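## Task

Take one of the grey pegs lying on the table and push it fully into a free hole of the red oxygen ball held by the other gripper, so that it locks in place.

## Robot and tools

ROBOT. Two UR-type arms, left_arm and right_arm, each with a two-finger Robotiq 140 gripper whose fingers cannot fold. Each arm sits on its own carriage on one shared floor track: left_rail carries left_arm and is always the one toward +y, right_rail carries right_arm. Each arm base is at x = 0, y = its carriage position_m, z = 0.04 m, facing +x. In each scene one gripper already holds a ball and the other must fetch a peg from the table.

SCENE FRAME. Fixed to the table: z = 0 is the table top, +z up, +x the direction the arms face, +y toward their left. The track lies along y at x = 0 (y = 0 at its middle); the table starts at x = 0.17 m. Results give end_effector_position (m), end_effector_quat_wxyz and velocities in this frame; the position is the point between the pads when closed, and may be a few cm off. Fingers point along the gripper's +z and close along its y. Fingertips extend roughly 33 mm past that point at small openings, about 9 mm when fully open.

execute_actions(actions, cameras). Each action may hold rows, steps, until, and device keys left_rail / right_rail. rows: up to 15 rows, one per control step (1/30 s). Every row is 18 numbers in [-1, 1]: left arm dx, dy, dz, rx, ry, rz, left gripper position, force_limit, speed, then the same nine for the right arm. Both arms always appear. dx..rz are an offset, not a pose: measured from that arm's Hand target as it was when the action began, expressed in the Hand target's own axes; every row counts from that same start, and a new action starts from the new Hand target, so resending an offset moves further. Scale: 1.0 = 0.6 m for dx/dy/dz and 180 degrees for the rotation vector rx/ry/rz. All six zero means hold the Hand target. Gripper position: +1 fully open (140 mm), about -0.8 pads touch, -1 closes until blocked. force_limit and speed (both start at +1) set grip force and finger speed; a faster close grips harder. Ramp offsets gradually (about 0.01 more per row) so a held part is not shaken loose. steps: 1 to 450, at least one per row, default 15; after the last row the arm keeps heading to that row's target. Rail commands: position_m (left_rail -0.8..1.5, right_rail -1.5..0.8), speed_m_s 0.01..1, acceleration_factor 0.1..1, or {"stop": true}. Carriages keep roughly 0.7 m or more apart. To drive, send position_m and then an action with until {"left_rail": {"position_status": ["!=", "moving"]}}. until reads only the rails; numbers need a comparison ("=", "!=", "<", "<=", ">", ">="); {"all": {"status": "ended"}} and {"any": ...} are also allowed. An empty actions list returns images and the full state. Any out-of-range value or unknown name rejects the whole call.

move(target, speed, blend, stop_force, zero, blocking, cameras). target: one 18-number row or a list of up to 15 rows, same layout and scale as above; each row is an offset from the Hand targets at the move's start, not from the previous row. speed: path top speed in m/s, 0.002 to 3.6, default 0.25 (turns up to twice that in rad/s), one value or one per target. blend: corner rounding in m for lists, default 0 (stop at each). stop_force: 3 to 120 N, ends an arm's path when its wrist sensor feels that much push against the motion; omit it when pulling away from something the gripper presses on, and do not trust it when the gripper rotates. zero: with stop_force, true (default) re-zeroes first. blocking=false returns after about 0.5 s (not with stop_force); then call wait or stop before other moves or rows. Paths are straight, total at most 10 s, and avoid nothing. The result adds a move: line such as done, off_target, held, fault, plus limits flags.

wait(seconds 0..10) lets time pass holding last commands. stop() brakes a running move. zoom_image(camera, region [x0,y0,x1,y1], at most 504x504 px) enlarges the latest image of cam_high, cam_low, cam_bench_left, cam_bench_mid, cam_bench_right, cam_left_wrist or cam_right_wrist (each 896x504). zero_wrist_force(arm) re-zeroes one wrist sensor. read_manual gives licence texts only. finished_scene(scene 1 or 2) ends the scene irreversibly; call it only once the peg is locked and stays so.

RESULT LINES. Hand target is each arm's reference for next offsets. Joint positions/velocities per arm: rail (m) then six joints (rad). Joint torques, Motor temperatures, Wrist force/torque in the gripper's own axes (a push on a surface reads as force into the arm), plus the peak since last shown. object_status: 0 moving, 1 blocked while opening, 2 blocked while closing (a grip), 3 reached target or pads met. position_measured is in counts: 3 open, 230 pads meet. Rail position_status: moving, done, contact_stop, time_out, stopped, stopped_with_arm, stopped_for_other_arm, stopped_for_other_carriage; position_answer taken or not_taken. MOTOR HOT appears at 70 C; at 85 C the arm brakes for 30 to 60 s.

AVOID. Net force about 150 N on an arm, or joint contact torque at its limit (136 N m big joints, 25.4 N m wrists), stops that arm for 10 s. Being stiff, an arm commanded even slightly past a firm contact can fault, so insert slowly with stop_force. Contact or squeezing between the two arms, including closing one gripper on the other's fingers, can fail the scene. Do not drop parts, release moving parts, slam, or twist the gripper hard; anything leaving the table (track and metal strip included) fails the task. Commanded orientation is clipped to 32 degrees from the current one per step; avoid paths near an arm's own base.

Each tool is called as name([rows], argument=value, ...), one row to a line, values as JSON.

## Session

execute_actions(actions=[])

Scene clock: 0.00 s.
left_arm: end_effector_position=(+0.4529, -0.0090, +0.1680) position_measured=198 object_status=3 end_effector_quat_wxyz=(+0.444, +0.545, -0.573, +0.422) | right_arm: end_effector_position=(+0.3456, -0.5540, +0.5800) position_measured=3 object_status=3 end_effector_quat_wxyz=(+0.000, +0.000, +1.000, +0.000)
Joint positions: left_arm=[0.524 -0.719 -0.798 1.92 -3.869 -2.434 -2.835] | right_arm=[-0.581 -0.316 -1.725 0.971 -0.816 -1.571 -0.316]
Joint velocities: within noise
Joint torques (N m): no reading
Motor temperatures (°C): left_arm=[30 30 33 43 36 44] | right_arm=[34 35 32 39 34 42]
Wrist force (N): no reading
Wrist torque (N m): no reading
Wrist force, peak (N): no reading
Hand target: left_arm +0.4529, -0.0090, +0.1680; +0.444, +0.545, -0.573, +0.422 | right_arm +0.3456, -0.5540, +0.5800; +0.000, +0.000, +1.000, +0.000
Tool commands: left_gripper/position=-0.545098 left_gripper/force_limit=+1.0 left_gripper/speed=+1.0 right_gripper/position=+1.0 right_gripper/force_limit=+1.0 right_gripper/speed=+1.0
left_rail: position_m=0.524 position_status=done
right_rail: position_m=-0.581 position_status=done

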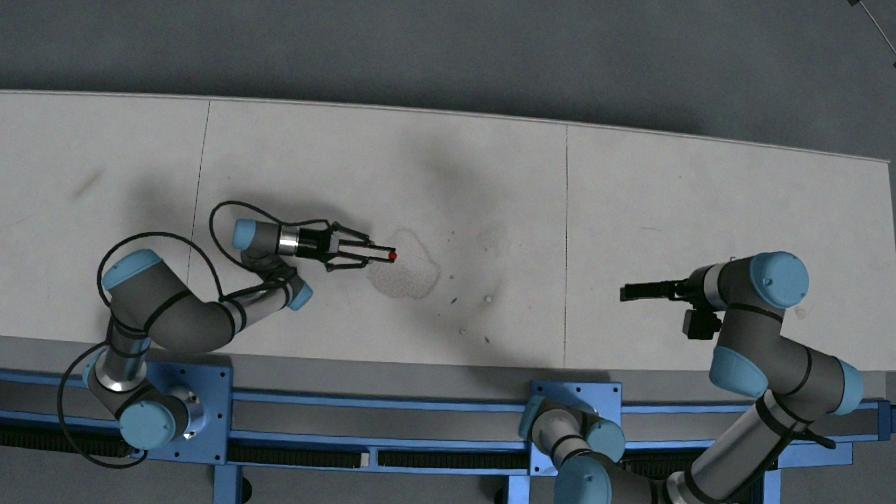

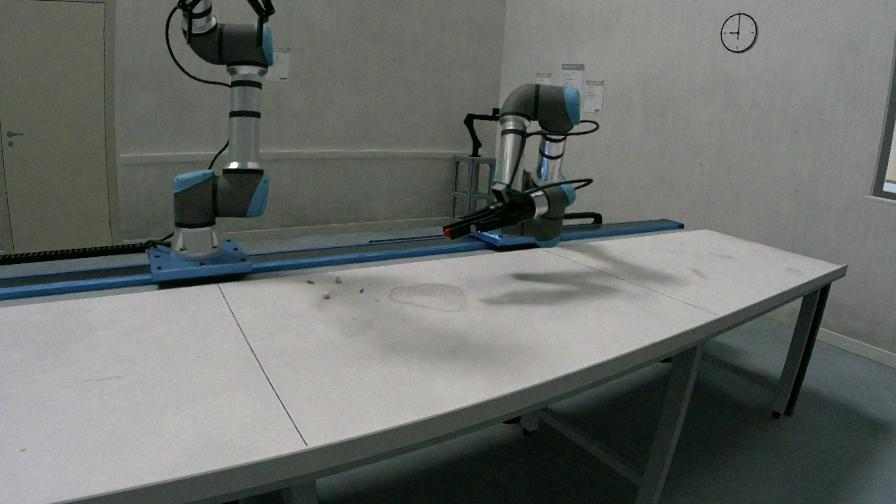

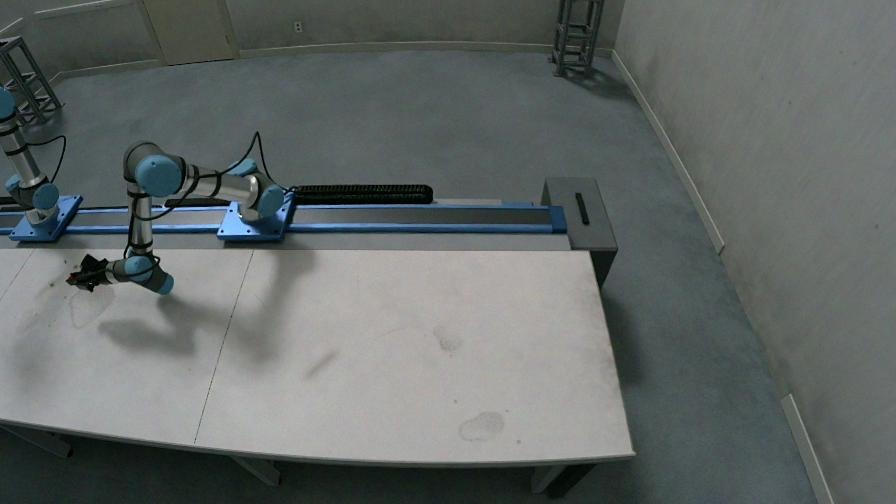

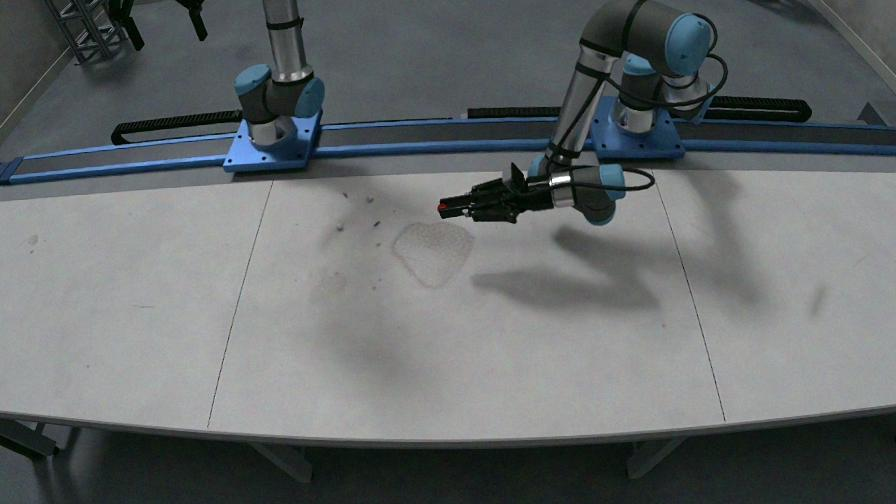

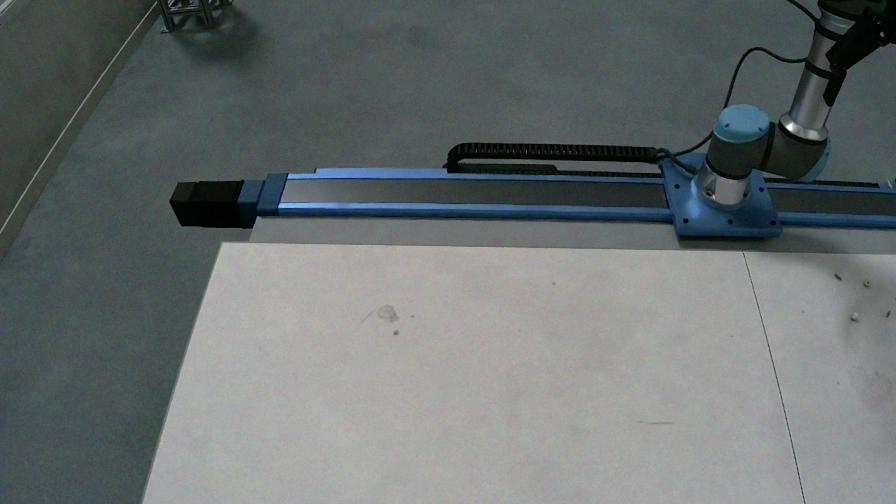

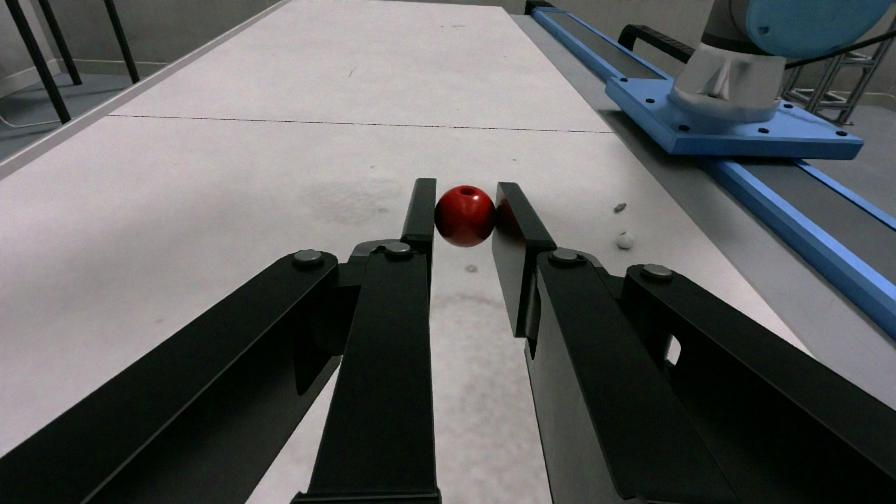

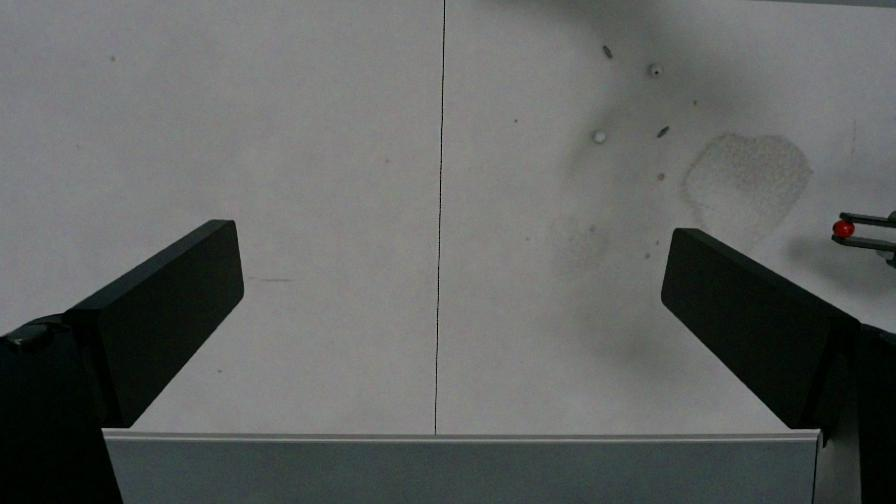

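zoom_image(camera="cam_left_wrist", region=[406, 160, 526, 260])

zoom_image(camera="cam_right_wrist", region=[580, 30, 720, 190])

zoom_image(camera="cam_bench_mid", region=[310, 170, 480, 270])

zoom_image(camera="cam_high", region=[370, 230, 530, 350])

zoom_image(camera="cam_right_wrist", region=[810, 190, 896, 270])

Scaled by 4.200 from the camera's 896x504 image, which has a finer 1280x720 frame.

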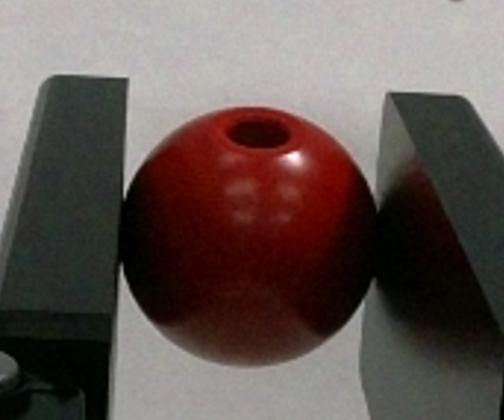

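Scaled by 3.150 from the camera's 896x504 image, which has a finer 1280x720 frame.

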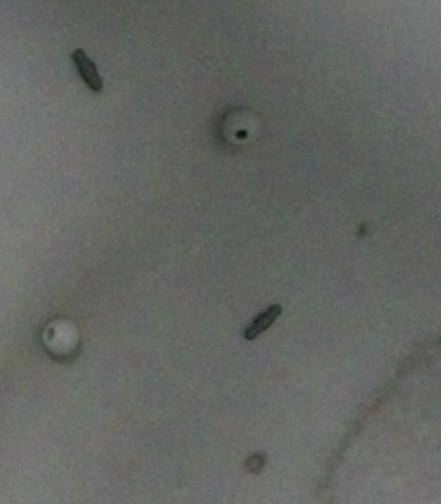

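Scaled by 2.965 from the camera's 896x504 image, which has a finer 1280x720 frame.

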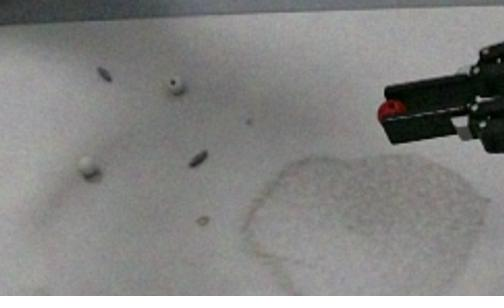

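Scaled by 3.150 from the camera's 896x504 image, which has a finer 1280x720 frame.

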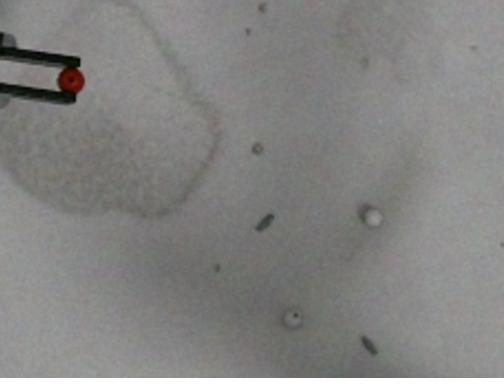

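Scaled by 5.860 from the camera's 896x504 image, which has a finer 1280x720 frame.

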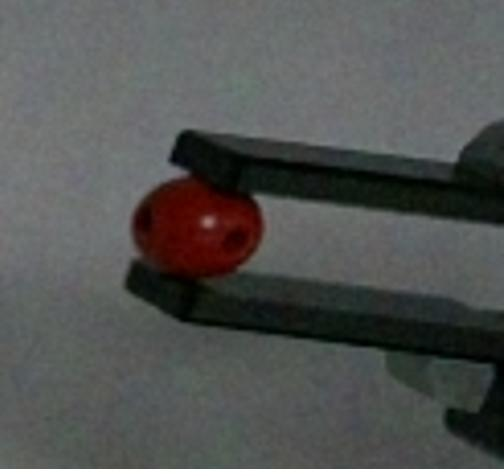

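execute_actions([
  {"right_rail":{"position_m":-0.40,"speed_m_s":0.4,"acceleration_factor":0.5},"steps":150,"until":{"right_rail":{"position_status":["!=","moving"]}}},
])

move(target=[0,0,0,0,0,0,-1,1,1, -0.03,0.2067,0.7,0,0,0.278,-0.3,1,0], speed=0.3, cameras=["all"])

Scene clock: 63.07 s.
left_arm: end_effector_position=(+0.4529, -0.0090, +0.1680) position_measured=198 object_status=3 end_effector_quat_wxyz=(+0.444, +0.545, -0.573, +0.422) | right_arm: end_effector_position=(+0.3456, -0.3728, +0.5800) position_measured=3 object_status=3 end_effector_quat_wxyz=(+0.000, +0.000, +1.000, +0.000)
Joint positions: left_arm=[0.524 -0.719 -0.798 1.92 -3.869 -2.434 -2.835] | right_arm=[-0.4 -0.316 -1.725 0.971 -0.816 -1.571 -0.316]
Joint torques (N m): left_arm=[1.71 -39.27 -16.49 -2.25 0.41 -0.86] | right_arm=[0.39 -13.05 -18.5 -2.95 -0.24 -0.13]
Wrist force (N): left_arm=[-0.2 -0.1 0.0] | right_arm=[0.2 0.2 0.3]
Wrist torque (N m): left_arm=[-0.02 0.04 0.00] | right_arm=[0.03 -0.05 0.00]
Wrist force, peak (N): left_arm=[0.1 0.0 -0.4] | right_arm=[0.2 -1.8 0.1]
Hand target: left_arm +0.4529, -0.0090, +0.1680; +0.444, +0.545, -0.573, +0.422 | right_arm +0.3456, -0.3728, +0.5800; +0.000, +0.000, +1.000, +0.000
Tool commands: left_gripper/position=-0.545098 left_gripper/force_limit=+1.0 left_gripper/speed=+1.0 right_gripper/position=+1.0 right_gripper/force_limit=+1.0 right_gripper/speed=+1.0
left_rail: position_m=0.524 position_status=done
right_rail: position_m=-0.400 speed_m_s=0.40 position_status=done

Scene clock: 65.43 s.
left_arm: end_effector_position=(+0.4529, -0.0090, +0.1680) position_measured=201 object_status=2 end_effector_quat_wxyz=(+0.444, +0.545, -0.573, +0.422) | right_arm: end_effector_position=(+0.3636, -0.2488, +0.1601) position_measured=167 object_status=3 end_effector_quat_wxyz=(+0.000, +0.423, +0.906, +0.000)
Joint positions: left_arm=[0.524 -0.719 -0.798 1.92 -3.869 -2.434 -2.835] | right_arm=[-0.4 0.049 -1.792 2.173 -1.952 -1.571 0.922]
Joint torques (N m): left_arm=[2.47 -38.25 -16.45 -2.12 0.76 -1.13] | right_arm=[7.32 -4.47 -14.45 -5.66 -1.91 2.3]
Wrist force (N): left_arm=[0.1 -0.3 0.0] | right_arm=[0.1 0.0 0.2]
Wrist torque (N m): left_arm=[-0.06 -0.02 0.00] | right_arm=[0.04 -0.02 -0.01]
Wrist force, peak (N): left_arm=[0.2 0.0 -0.4] | right_arm=[0.6 -0.3 1.9]
Hand target: left_arm +0.4529, -0.0090, +0.1680; +0.444, +0.545, -0.573, +0.422 | right_arm +0.3636, -0.2487, +0.1600; +0.000, +0.423, +0.906, +0.000
Off the commanded pose: left_arm 0.000 m, 0 deg | right_arm 0.000 m, 0 deg.
left_rail: position_m=0.524 position_status=done
right_rail: position_m=-0.400 speed_m_s=0.40 position_status=done
move: done

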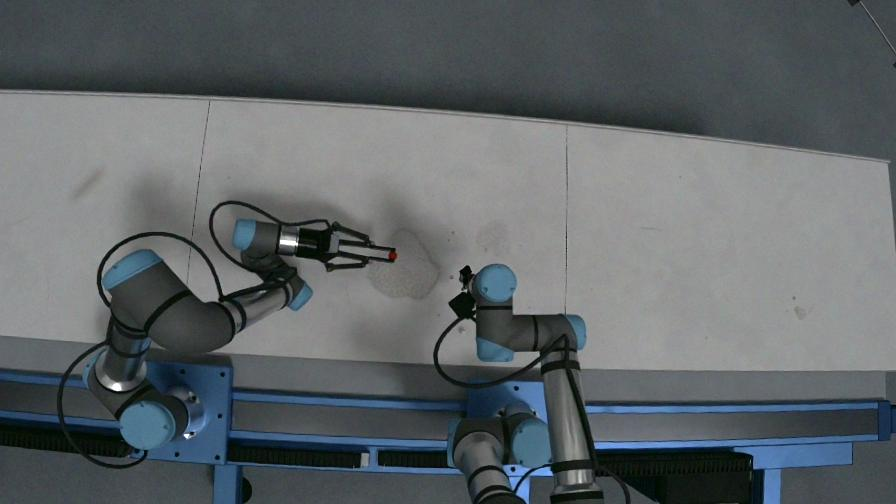

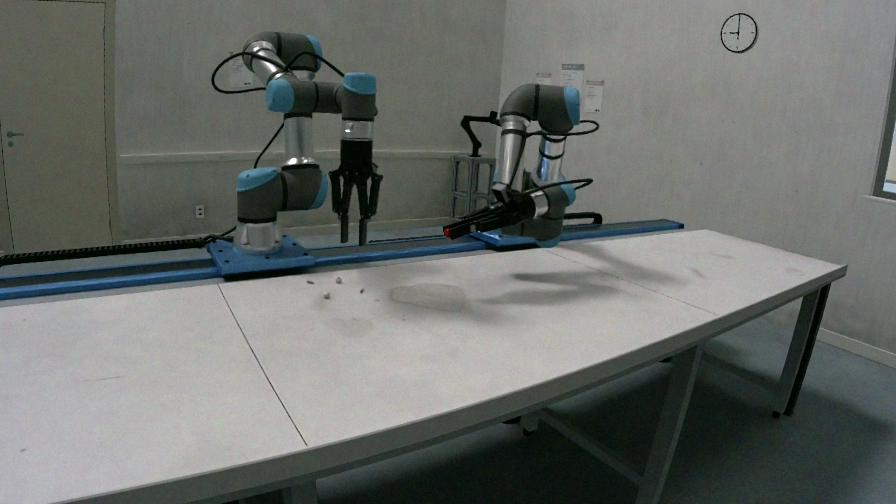

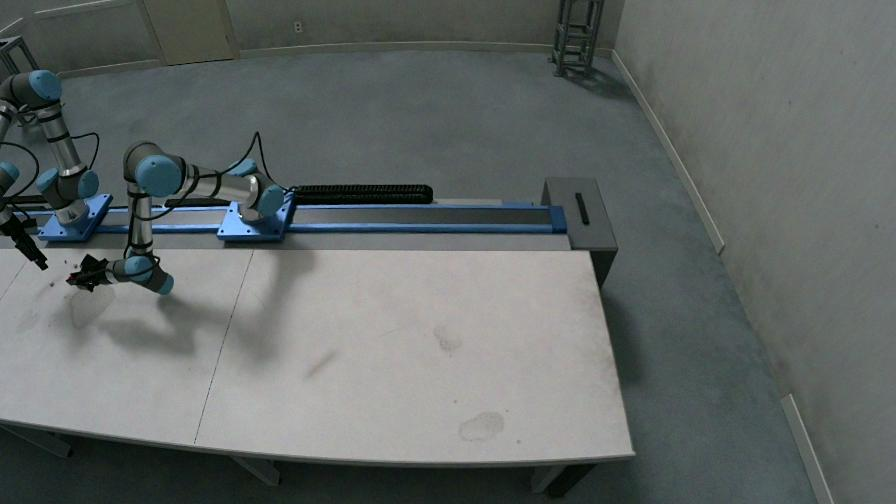

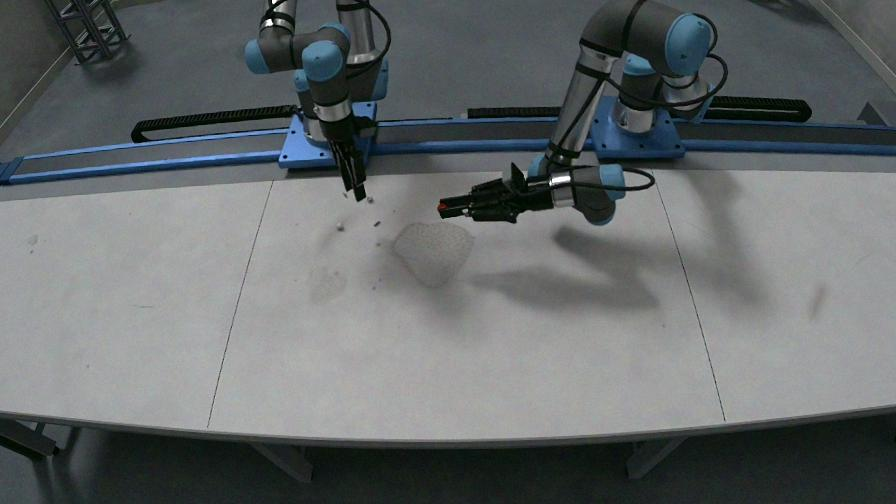

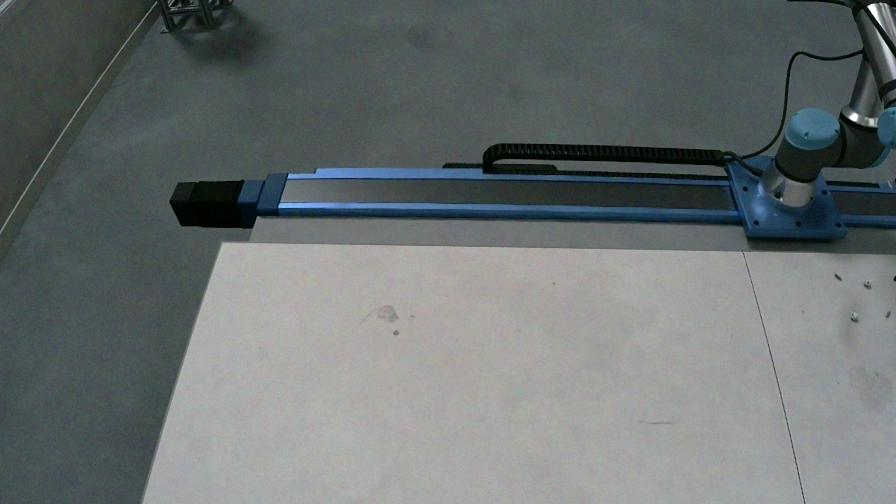

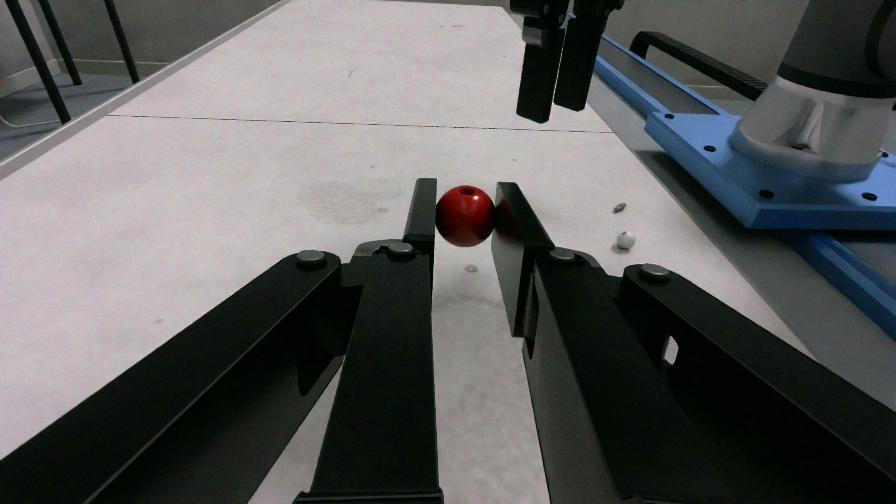

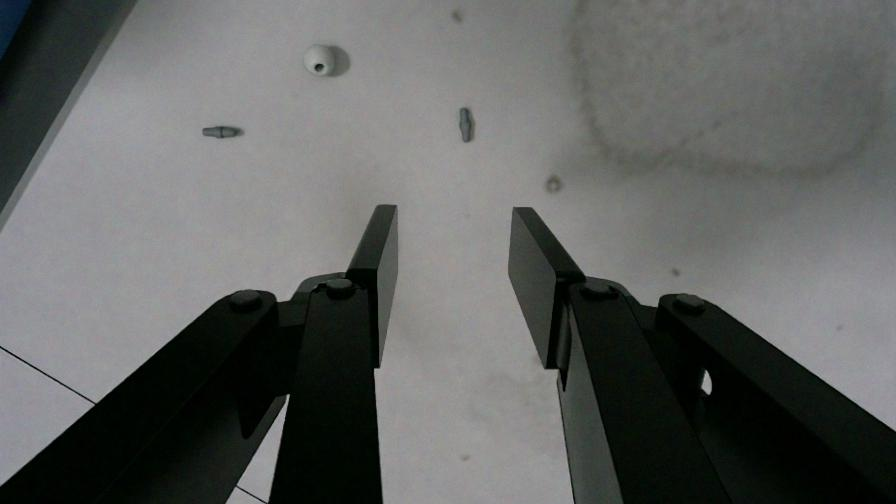

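zoom_image(camera="cam_right_wrist", region=[430, 90, 500, 160])

zoom_image(camera="cam_left_wrist", region=[406, 160, 526, 260])

Scaled by 7.200 from the camera's 896x504 image, which has a finer 1280x720 frame.

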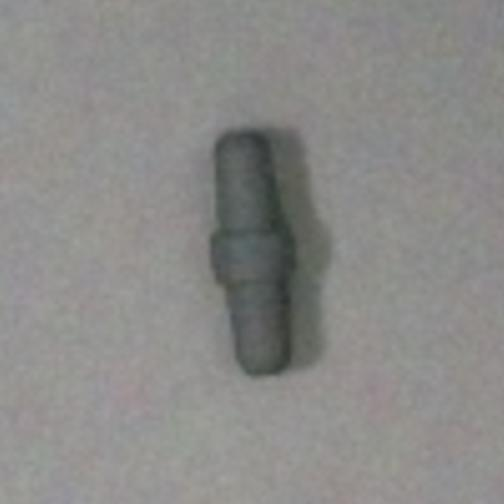

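Scaled by 4.200 from the camera's 896x504 image, which has a finer 1280x720 frame.

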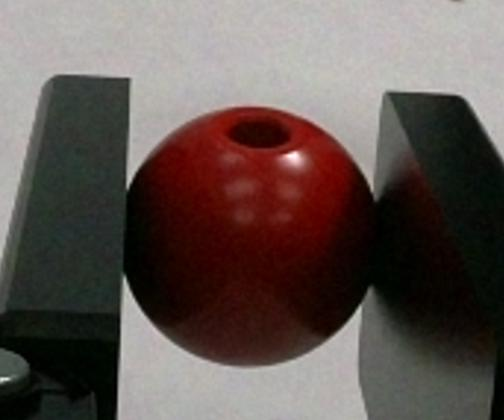

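move(target=[0,0,0,0,0,0,-1,1,1, 0.026,0.023,0.1333,0,0,-0.035,-0.3,1,0], speed=0.2, cameras=["cam_right_wrist"])

zoom_image(camera="cam_right_wrist", region=[360, 50, 560, 250])

Scene clock: 89.17 s.
left_arm: end_effector_position=(+0.4529, -0.0090, +0.1680) position_measured=201 object_status=2 end_effector_quat_wxyz=(+0.444, +0.545, -0.573, +0.422) | right_arm: end_effector_position=(+0.3641, -0.2279, +0.0801) position_measured=167 object_status=3 end_effector_quat_wxyz=(+0.000, +0.373, +0.928, +0.000)
Joint positions: left_arm=[0.524 -0.719 -0.798 1.92 -3.869 -2.434 -2.835] | right_arm=[-0.4 0.104 -1.65 2.292 -2.213 -1.571 0.868]
Joint torques (N m): left_arm=[2.74 -35.87 -19.91 -2 1.11 -1.3] | right_arm=[8.88 -9.09 -11.98 -5.7 -1.86 -2.55]
Wrist force (N): left_arm=[0.3 0.0 0.0] | right_arm=[-0.2 -0.4 0.3]
Wrist torque (N m): left_arm=[0.00 -0.05 0.00] | right_arm=[-0.08 0.01 0.11]
Wrist force, peak (N): left_arm=[0.4 -0.1 -0.1] | right_arm=[0.1 -0.4 1.5]
Hand target: left_arm +0.4529, -0.0090, +0.1680; +0.444, +0.545, -0.573, +0.422 | right_arm +0.3642, -0.2279, +0.0800; +0.000, +0.373, +0.928, +0.000
Off the commanded pose: left_arm 0.000 m, 0 deg | right_arm 0.000 m, 0 deg.
left_rail: position_m=0.524 position_status=done
right_rail: position_m=-0.400 speed_m_s=0.40 position_status=done
move: done
Images, in order (width x height): cam_right_wrist 896x504.

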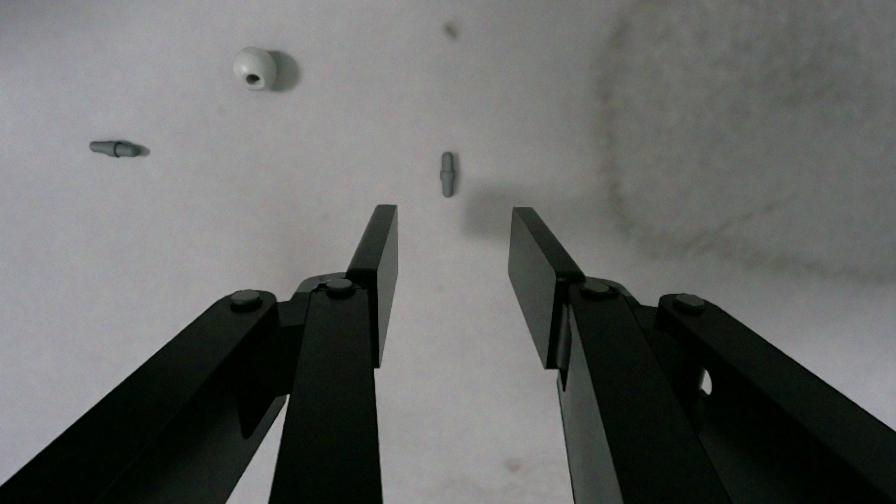

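Scaled by 2.520 from the camera's 896x504 image, which has a finer 1280x720 frame.

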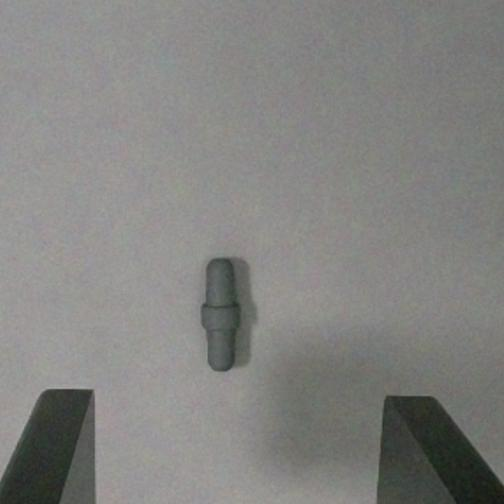

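move(target=[0,0,0,0,0,0,-1,1,1, 0,-0.0017,0.0567,0,0,-0.005,-0.3,1,0], speed=0.15)

move(target=[0,0,0,0,0,0,-1,1,1, 0,0,0.04,0,0,0,-0.3,1,0], speed=0.008, stop_force=5, cameras=["cam_right_wrist"])

zoom_image(camera="cam_right_wrist", region=[360, 150, 560, 350])

Scene clock: 95.40 s.
left_arm: end_effector_position=(+0.4529, -0.0090, +0.1680) position_measured=201 object_status=2 end_effector_quat_wxyz=(+0.444, +0.545, -0.573, +0.422) | right_arm: end_effector_position=(+0.3634, -0.2287, +0.0461) position_measured=167 object_status=3 end_effector_quat_wxyz=(+0.000, +0.365, +0.931, +0.000)
Joint positions: left_arm=[0.524 -0.719 -0.798 1.92 -3.869 -2.434 -2.835] | right_arm=[-0.4 0.102 -1.582 2.342 -2.331 -1.571 0.85]
Joint torques (N m): left_arm=[3.91 -34.61 -21.75 -1.8 1.19 -1.32] | right_arm=[-7.39 -8.73 -10.07 -5.95 0.08 -2.48]
Wrist force (N): left_arm=[0.0 -0.1 -0.1] | right_arm=[-0.1 -0.3 0.2]
Wrist torque (N m): left_arm=[-0.02 0.00 -0.01] | right_arm=[-0.07 0.00 0.10]
Wrist force, peak (N): left_arm=[0.2 0.1 -0.4] | right_arm=[-0.1 -0.3 1.0]
Hand target: left_arm +0.4529, -0.0090, +0.1680; +0.444, +0.545, -0.573, +0.422 | right_arm +0.3635, -0.2287, +0.0460; +0.000, +0.365, +0.931, +0.000
Off the commanded pose: left_arm 0.000 m, 0 deg | right_arm 0.000 m, 0 deg.
left_rail: position_m=0.524 position_status=done
right_rail: position_m=-0.400 speed_m_s=0.40 position_status=done
move: done

Scene clock: 98.57 s.
left_arm: end_effector_position=(+0.4529, -0.0090, +0.1680) position_measured=201 object_status=2 end_effector_quat_wxyz=(+0.444, +0.545, -0.573, +0.422) | right_arm: end_effector_position=(+0.3634, -0.2287, +0.0312) position_measured=167 object_status=3 end_effector_quat_wxyz=(+0.000, +0.365, +0.931, +0.000)
Joint positions: left_arm=[0.524 -0.719 -0.798 1.92 -3.869 -2.434 -2.835] | right_arm=[-0.4 0.102 -1.547 2.361 -2.384 -1.571 0.85]
Joint torques (N m): left_arm=[4.99 -33.01 -21.46 -1.53 1.09 -1.17] | right_arm=[-7.1 -30.66 -25.77 0.04 1.17 -2.46]
Wrist force (N): left_arm=[0.0 0.0 -0.1] | right_arm=[0.3 0.7 -1.8]
Wrist torque (N m): left_arm=[0.00 -0.01 0.00] | right_arm=[-0.03 0.03 0.11]
Wrist force, peak (N): left_arm=[0.3 -0.1 -0.3] | right_arm=[9.3 -10.7 -41.7]
Hand target: left_arm +0.4529, -0.0090, +0.1680; +0.444, +0.545, -0.573, +0.422 | right_arm +0.3634, -0.2287, +0.0312; +0.000, +0.365, +0.931, +0.000 (not the last commanded pose)
Off the commanded pose: left_arm 0.000 m, 0 deg | right_arm 0.009 m, 0 deg.
left_rail: position_m=0.524 position_status=done
right_rail: position_m=-0.400 speed_m_s=0.40 position_status=done
move: contact (right_arm)
Images, in order (width x height): cam_right_wrist 896x504.

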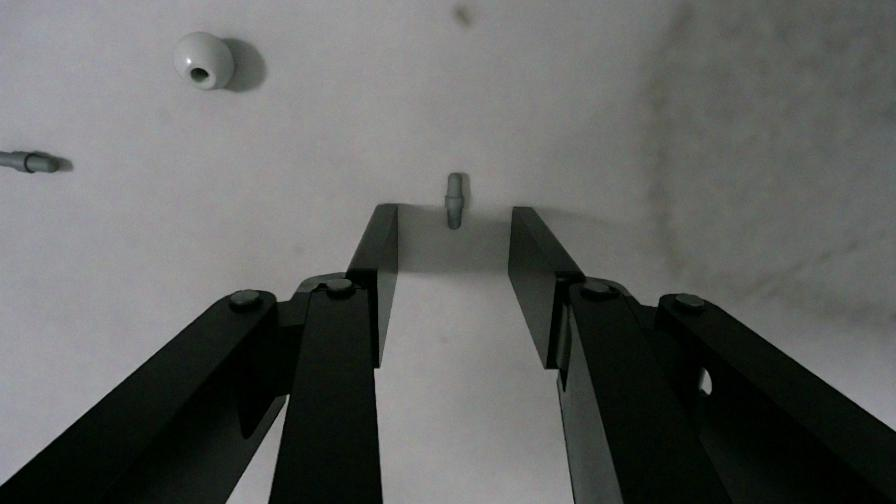

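Scaled by 2.520 from the camera's 896x504 image, which has a finer 1280x720 frame.

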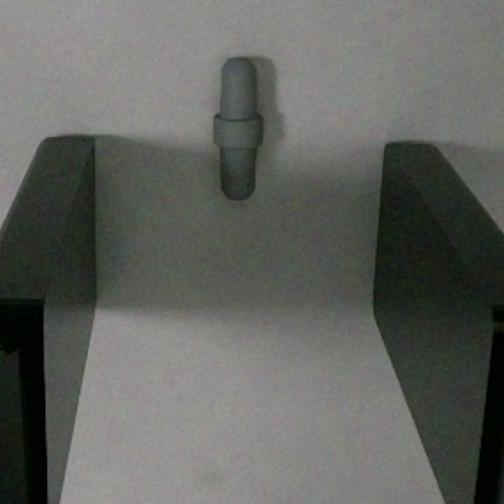

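move(target=[0,0,0,0,0,0,-1,1,1, -0.0025,0,-0.0025,0,0,0.006,-0.3,1,0], speed=0.05)

execute_actions([
  {"rows":[[0,0,0,0,0,0,-1,1,1,0,0,0,0,0,0,-1,1,-1]],"steps":80},
], cameras=["cam_right_wrist"])

zoom_image(camera="cam_right_wrist", region=[400, 150, 500, 250])

Scene clock: 111.00 s.
left_arm: end_effector_position=(+0.4529, -0.0090, +0.1680) position_measured=201 object_status=2 end_effector_quat_wxyz=(+0.444, +0.545, -0.573, +0.422) | right_arm: end_effector_position=(+0.3645, -0.2296, +0.0327) position_measured=167 object_status=3 end_effector_quat_wxyz=(+0.000, +0.374, +0.928, +0.000)
Joint positions: left_arm=[0.524 -0.719 -0.798 1.92 -3.869 -2.434 -2.835] | right_arm=[-0.4 0.099 -1.55 2.358 -2.379 -1.571 0.866]
Joint torques (N m): left_arm=[5.4 -33.89 -22.54 -1.48 1.05 -1.14] | right_arm=[-7.05 -31.49 -26.98 0.07 0.81 2.32]
Wrist force (N): left_arm=[0.2 0.1 -0.1] | right_arm=[-0.2 -0.1 0.1]
Wrist torque (N m): left_arm=[0.03 -0.04 0.00] | right_arm=[-0.02 0.02 -0.03]
Wrist force, peak (N): left_arm=[0.3 0.1 -0.2] | right_arm=[0.4 0.5 -1.6]
Hand target: left_arm +0.4529, -0.0090, +0.1680; +0.444, +0.545, -0.573, +0.422 | right_arm +0.3645, -0.2297, +0.0327; +0.000, +0.374, +0.927, +0.000
Off the commanded pose: left_arm 0.000 m, 0 deg | right_arm 0.000 m, 0 deg.
left_rail: position_m=0.524 position_status=done
right_rail: position_m=-0.400 speed_m_s=0.40 position_status=done
move: done

Scene clock: 113.87 s.
left_arm: end_effector_position=(+0.4529, -0.0090, +0.1680) position_measured=201 object_status=2 end_effector_quat_wxyz=(+0.444, +0.545, -0.573, +0.422) | right_arm: end_effector_position=(+0.3646, -0.2297, +0.0327) position_measured=228 object_status=2 end_effector_quat_wxyz=(+0.000, +0.374, +0.927, +0.000)
Joint positions: left_arm=[0.524 -0.719 -0.798 1.92 -3.869 -2.434 -2.835] | right_arm=[-0.4 0.099 -1.55 2.358 -2.379 -1.571 0.866]
Joint torques (N m): left_arm=[6.51 -34.24 -21.93 -1.65 1.13 -1.29] | right_arm=[-7.23 -28.59 -24.67 -0.07 -1.69 2.41]
Wrist force (N): left_arm=[0.0 -0.1 0.0] | right_arm=[-0.2 -0.3 -1.9]
Wrist torque (N m): left_arm=[-0.03 -0.01 0.00] | right_arm=[0.00 0.00 -0.02]
Wrist force, peak (N): left_arm=[0.3 0.0 -0.2] | right_arm=[-0.3 -0.3 -2.2]
Hand target: left_arm +0.4529, -0.0090, +0.1680; +0.444, +0.545, -0.573, +0.422 | right_arm +0.3645, -0.2297, +0.0327; +0.000, +0.374, +0.927, +0.000
Off the commanded pose: left_arm 0.000 m, 0 deg | right_arm 0.000 m, 0 deg.
left_rail: position_m=0.524 position_status=done
right_rail: position_m=-0.400 speed_m_s=0.40 position_status=done
Images, in order (width x height): cam_right_wrist 896x504.

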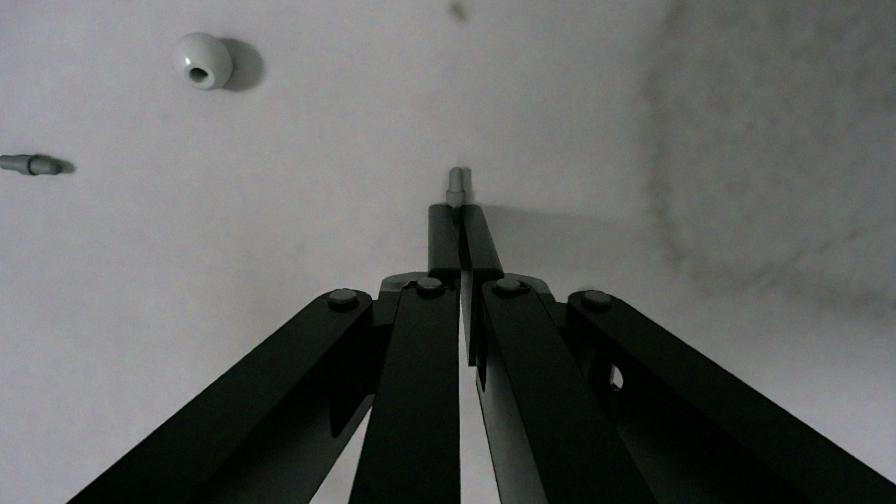

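Scaled by 5.040 from the camera's 896x504 image, which has a finer 1280x720 frame.

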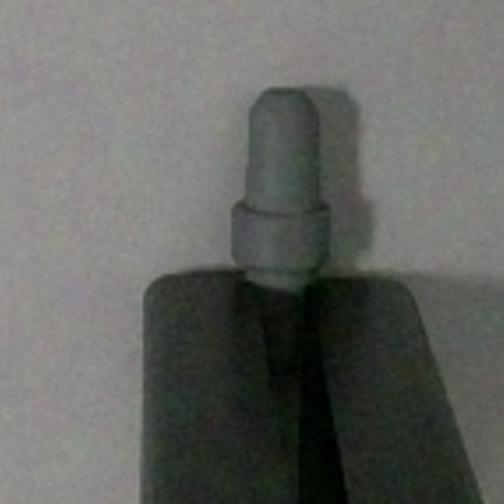

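move([
  [0,0,0,0,0,0,-1,1,1, 0,0,-0.1,0,0,0,-1,1,-1],
  [0,0,0,0,0,0,-1,1,1, 0.0285,0.2368,-0.2322,-0.0323,0.0760,0.2541,-1,1,-1],
], speed=[0.1,0.15], blend=[0.03,0], cameras=["cam_right_wrist","cam_left_wrist","cam_bench_mid","cam_low"])

zoom_image(camera="cam_right_wrist", region=[350, 0, 550, 250])

zoom_image(camera="cam_left_wrist", region=[396, 130, 546, 260])

zoom_image(camera="cam_bench_mid", region=[380, 150, 500, 250])

zoom_image(camera="cam_low", region=[380, 180, 500, 270])

Scene clock: 129.67 s.
left_arm: end_effector_position=(+0.4529, -0.0090, +0.1680) position_measured=201 object_status=2 end_effector_quat_wxyz=(+0.444, +0.545, -0.573, +0.422) | right_arm: end_effector_position=(+0.4508, -0.1155, +0.1720) position_measured=228 object_status=2 end_effector_quat_wxyz=(-0.089, +0.701, +0.702, +0.089)
Joint positions: left_arm=[0.524 -0.719 -0.798 1.92 -3.869 -2.434 -2.835] | right_arm=[-0.4 0.158 -1.526 1.94 -2.025 -1.321 1.732]
Joint torques (N m): left_arm=[7.29 -34.18 -21.72 -1.56 1.09 -1.22] | right_arm=[8.52 -17.18 -32.06 -5.88 2.02 2.45]
Wrist force (N): left_arm=[0.2 0.0 -0.2] | right_arm=[0.9 0.5 0.3]
Wrist torque (N m): left_arm=[0.00 -0.04 0.00] | right_arm=[0.11 -0.15 0.03]
Wrist force, peak (N): left_arm=[-0.1 -0.1 -0.5] | right_arm=[-0.2 -0.4 -2.2]
Hand target: left_arm +0.4529, -0.0090, +0.1680; +0.444, +0.545, -0.573, +0.422 | right_arm +0.4508, -0.1155, +0.1720; -0.089, +0.701, +0.702, +0.089
Off the commanded pose: left_arm 0.000 m, 0 deg | right_arm 0.000 m, 0 deg.
left_rail: position_m=0.524 position_status=done
right_rail: position_m=-0.400 speed_m_s=0.40 position_status=done
move: done
Images, in order (width x height): cam_low 896x504, cam_bench_mid 896x504, cam_left_wrist 896x504, cam_right_wrist 896x504.

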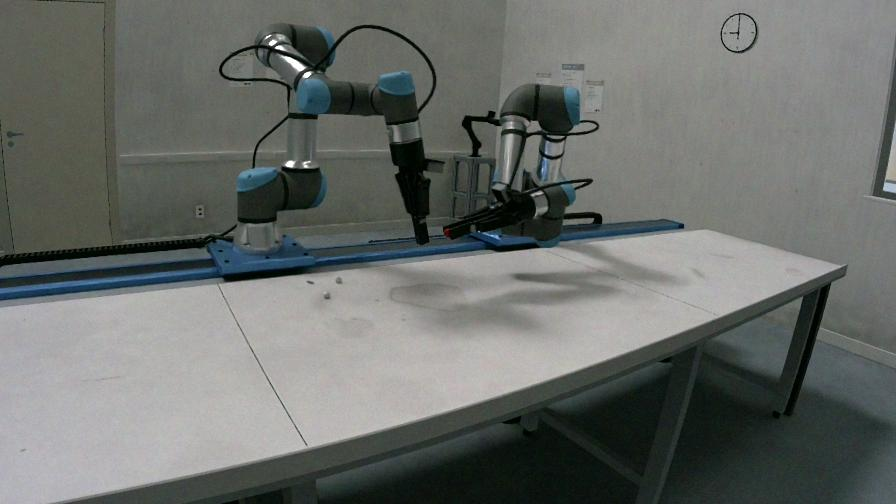

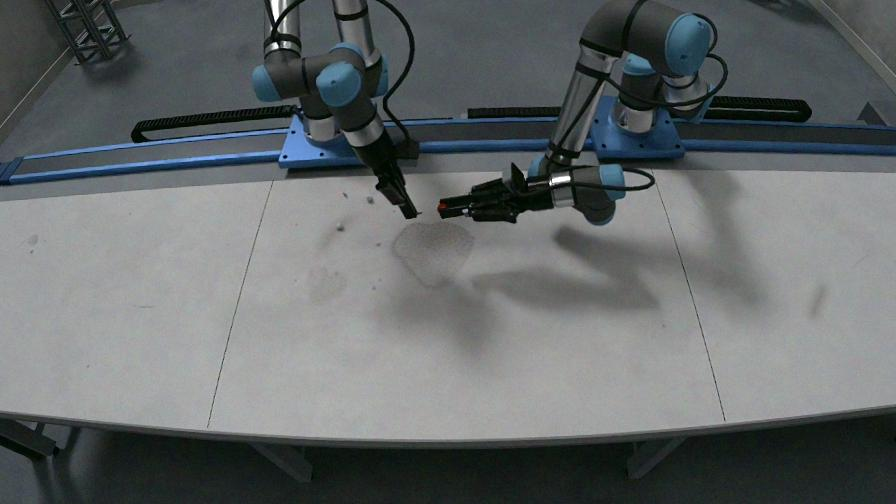

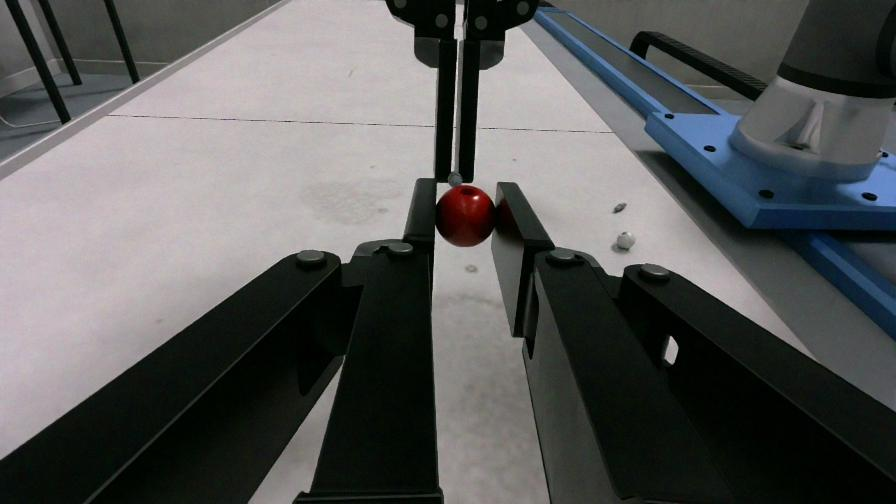

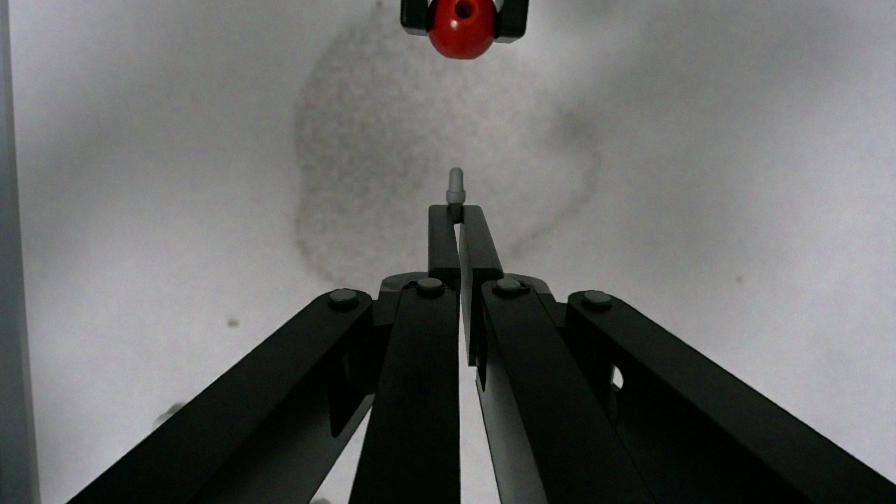

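Scaled by 2.016 from the camera's 896x504 image, which has a finer 1280x720 frame.

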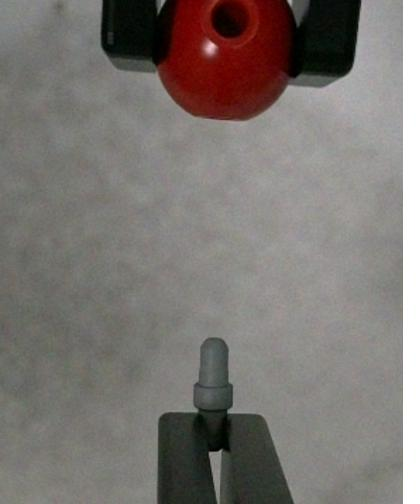

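Scaled by 3.360 from the camera's 896x504 image, which has a finer 1280x720 frame.

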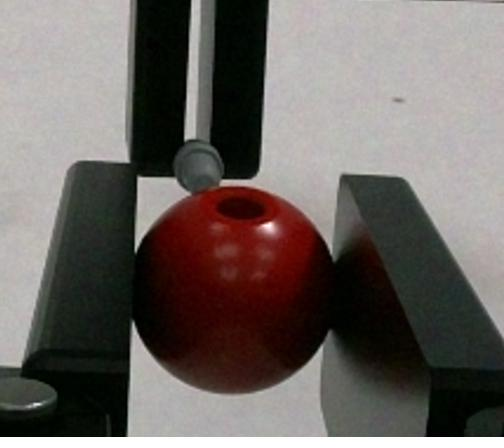

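Scaled by 4.200 from the camera's 896x504 image, which has a finer 1280x720 frame.

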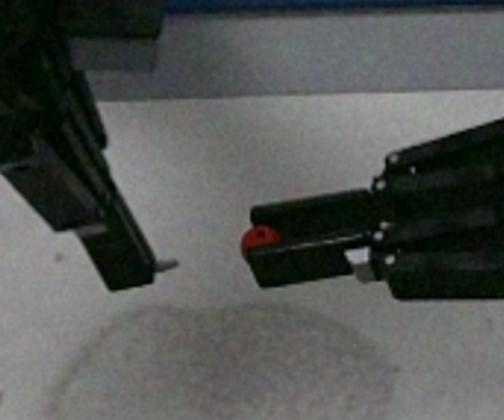

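Scaled by 4.200 from the camera's 896x504 image, which has a finer 1280x720 frame.

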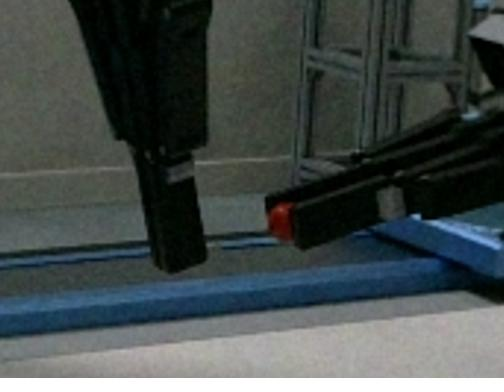

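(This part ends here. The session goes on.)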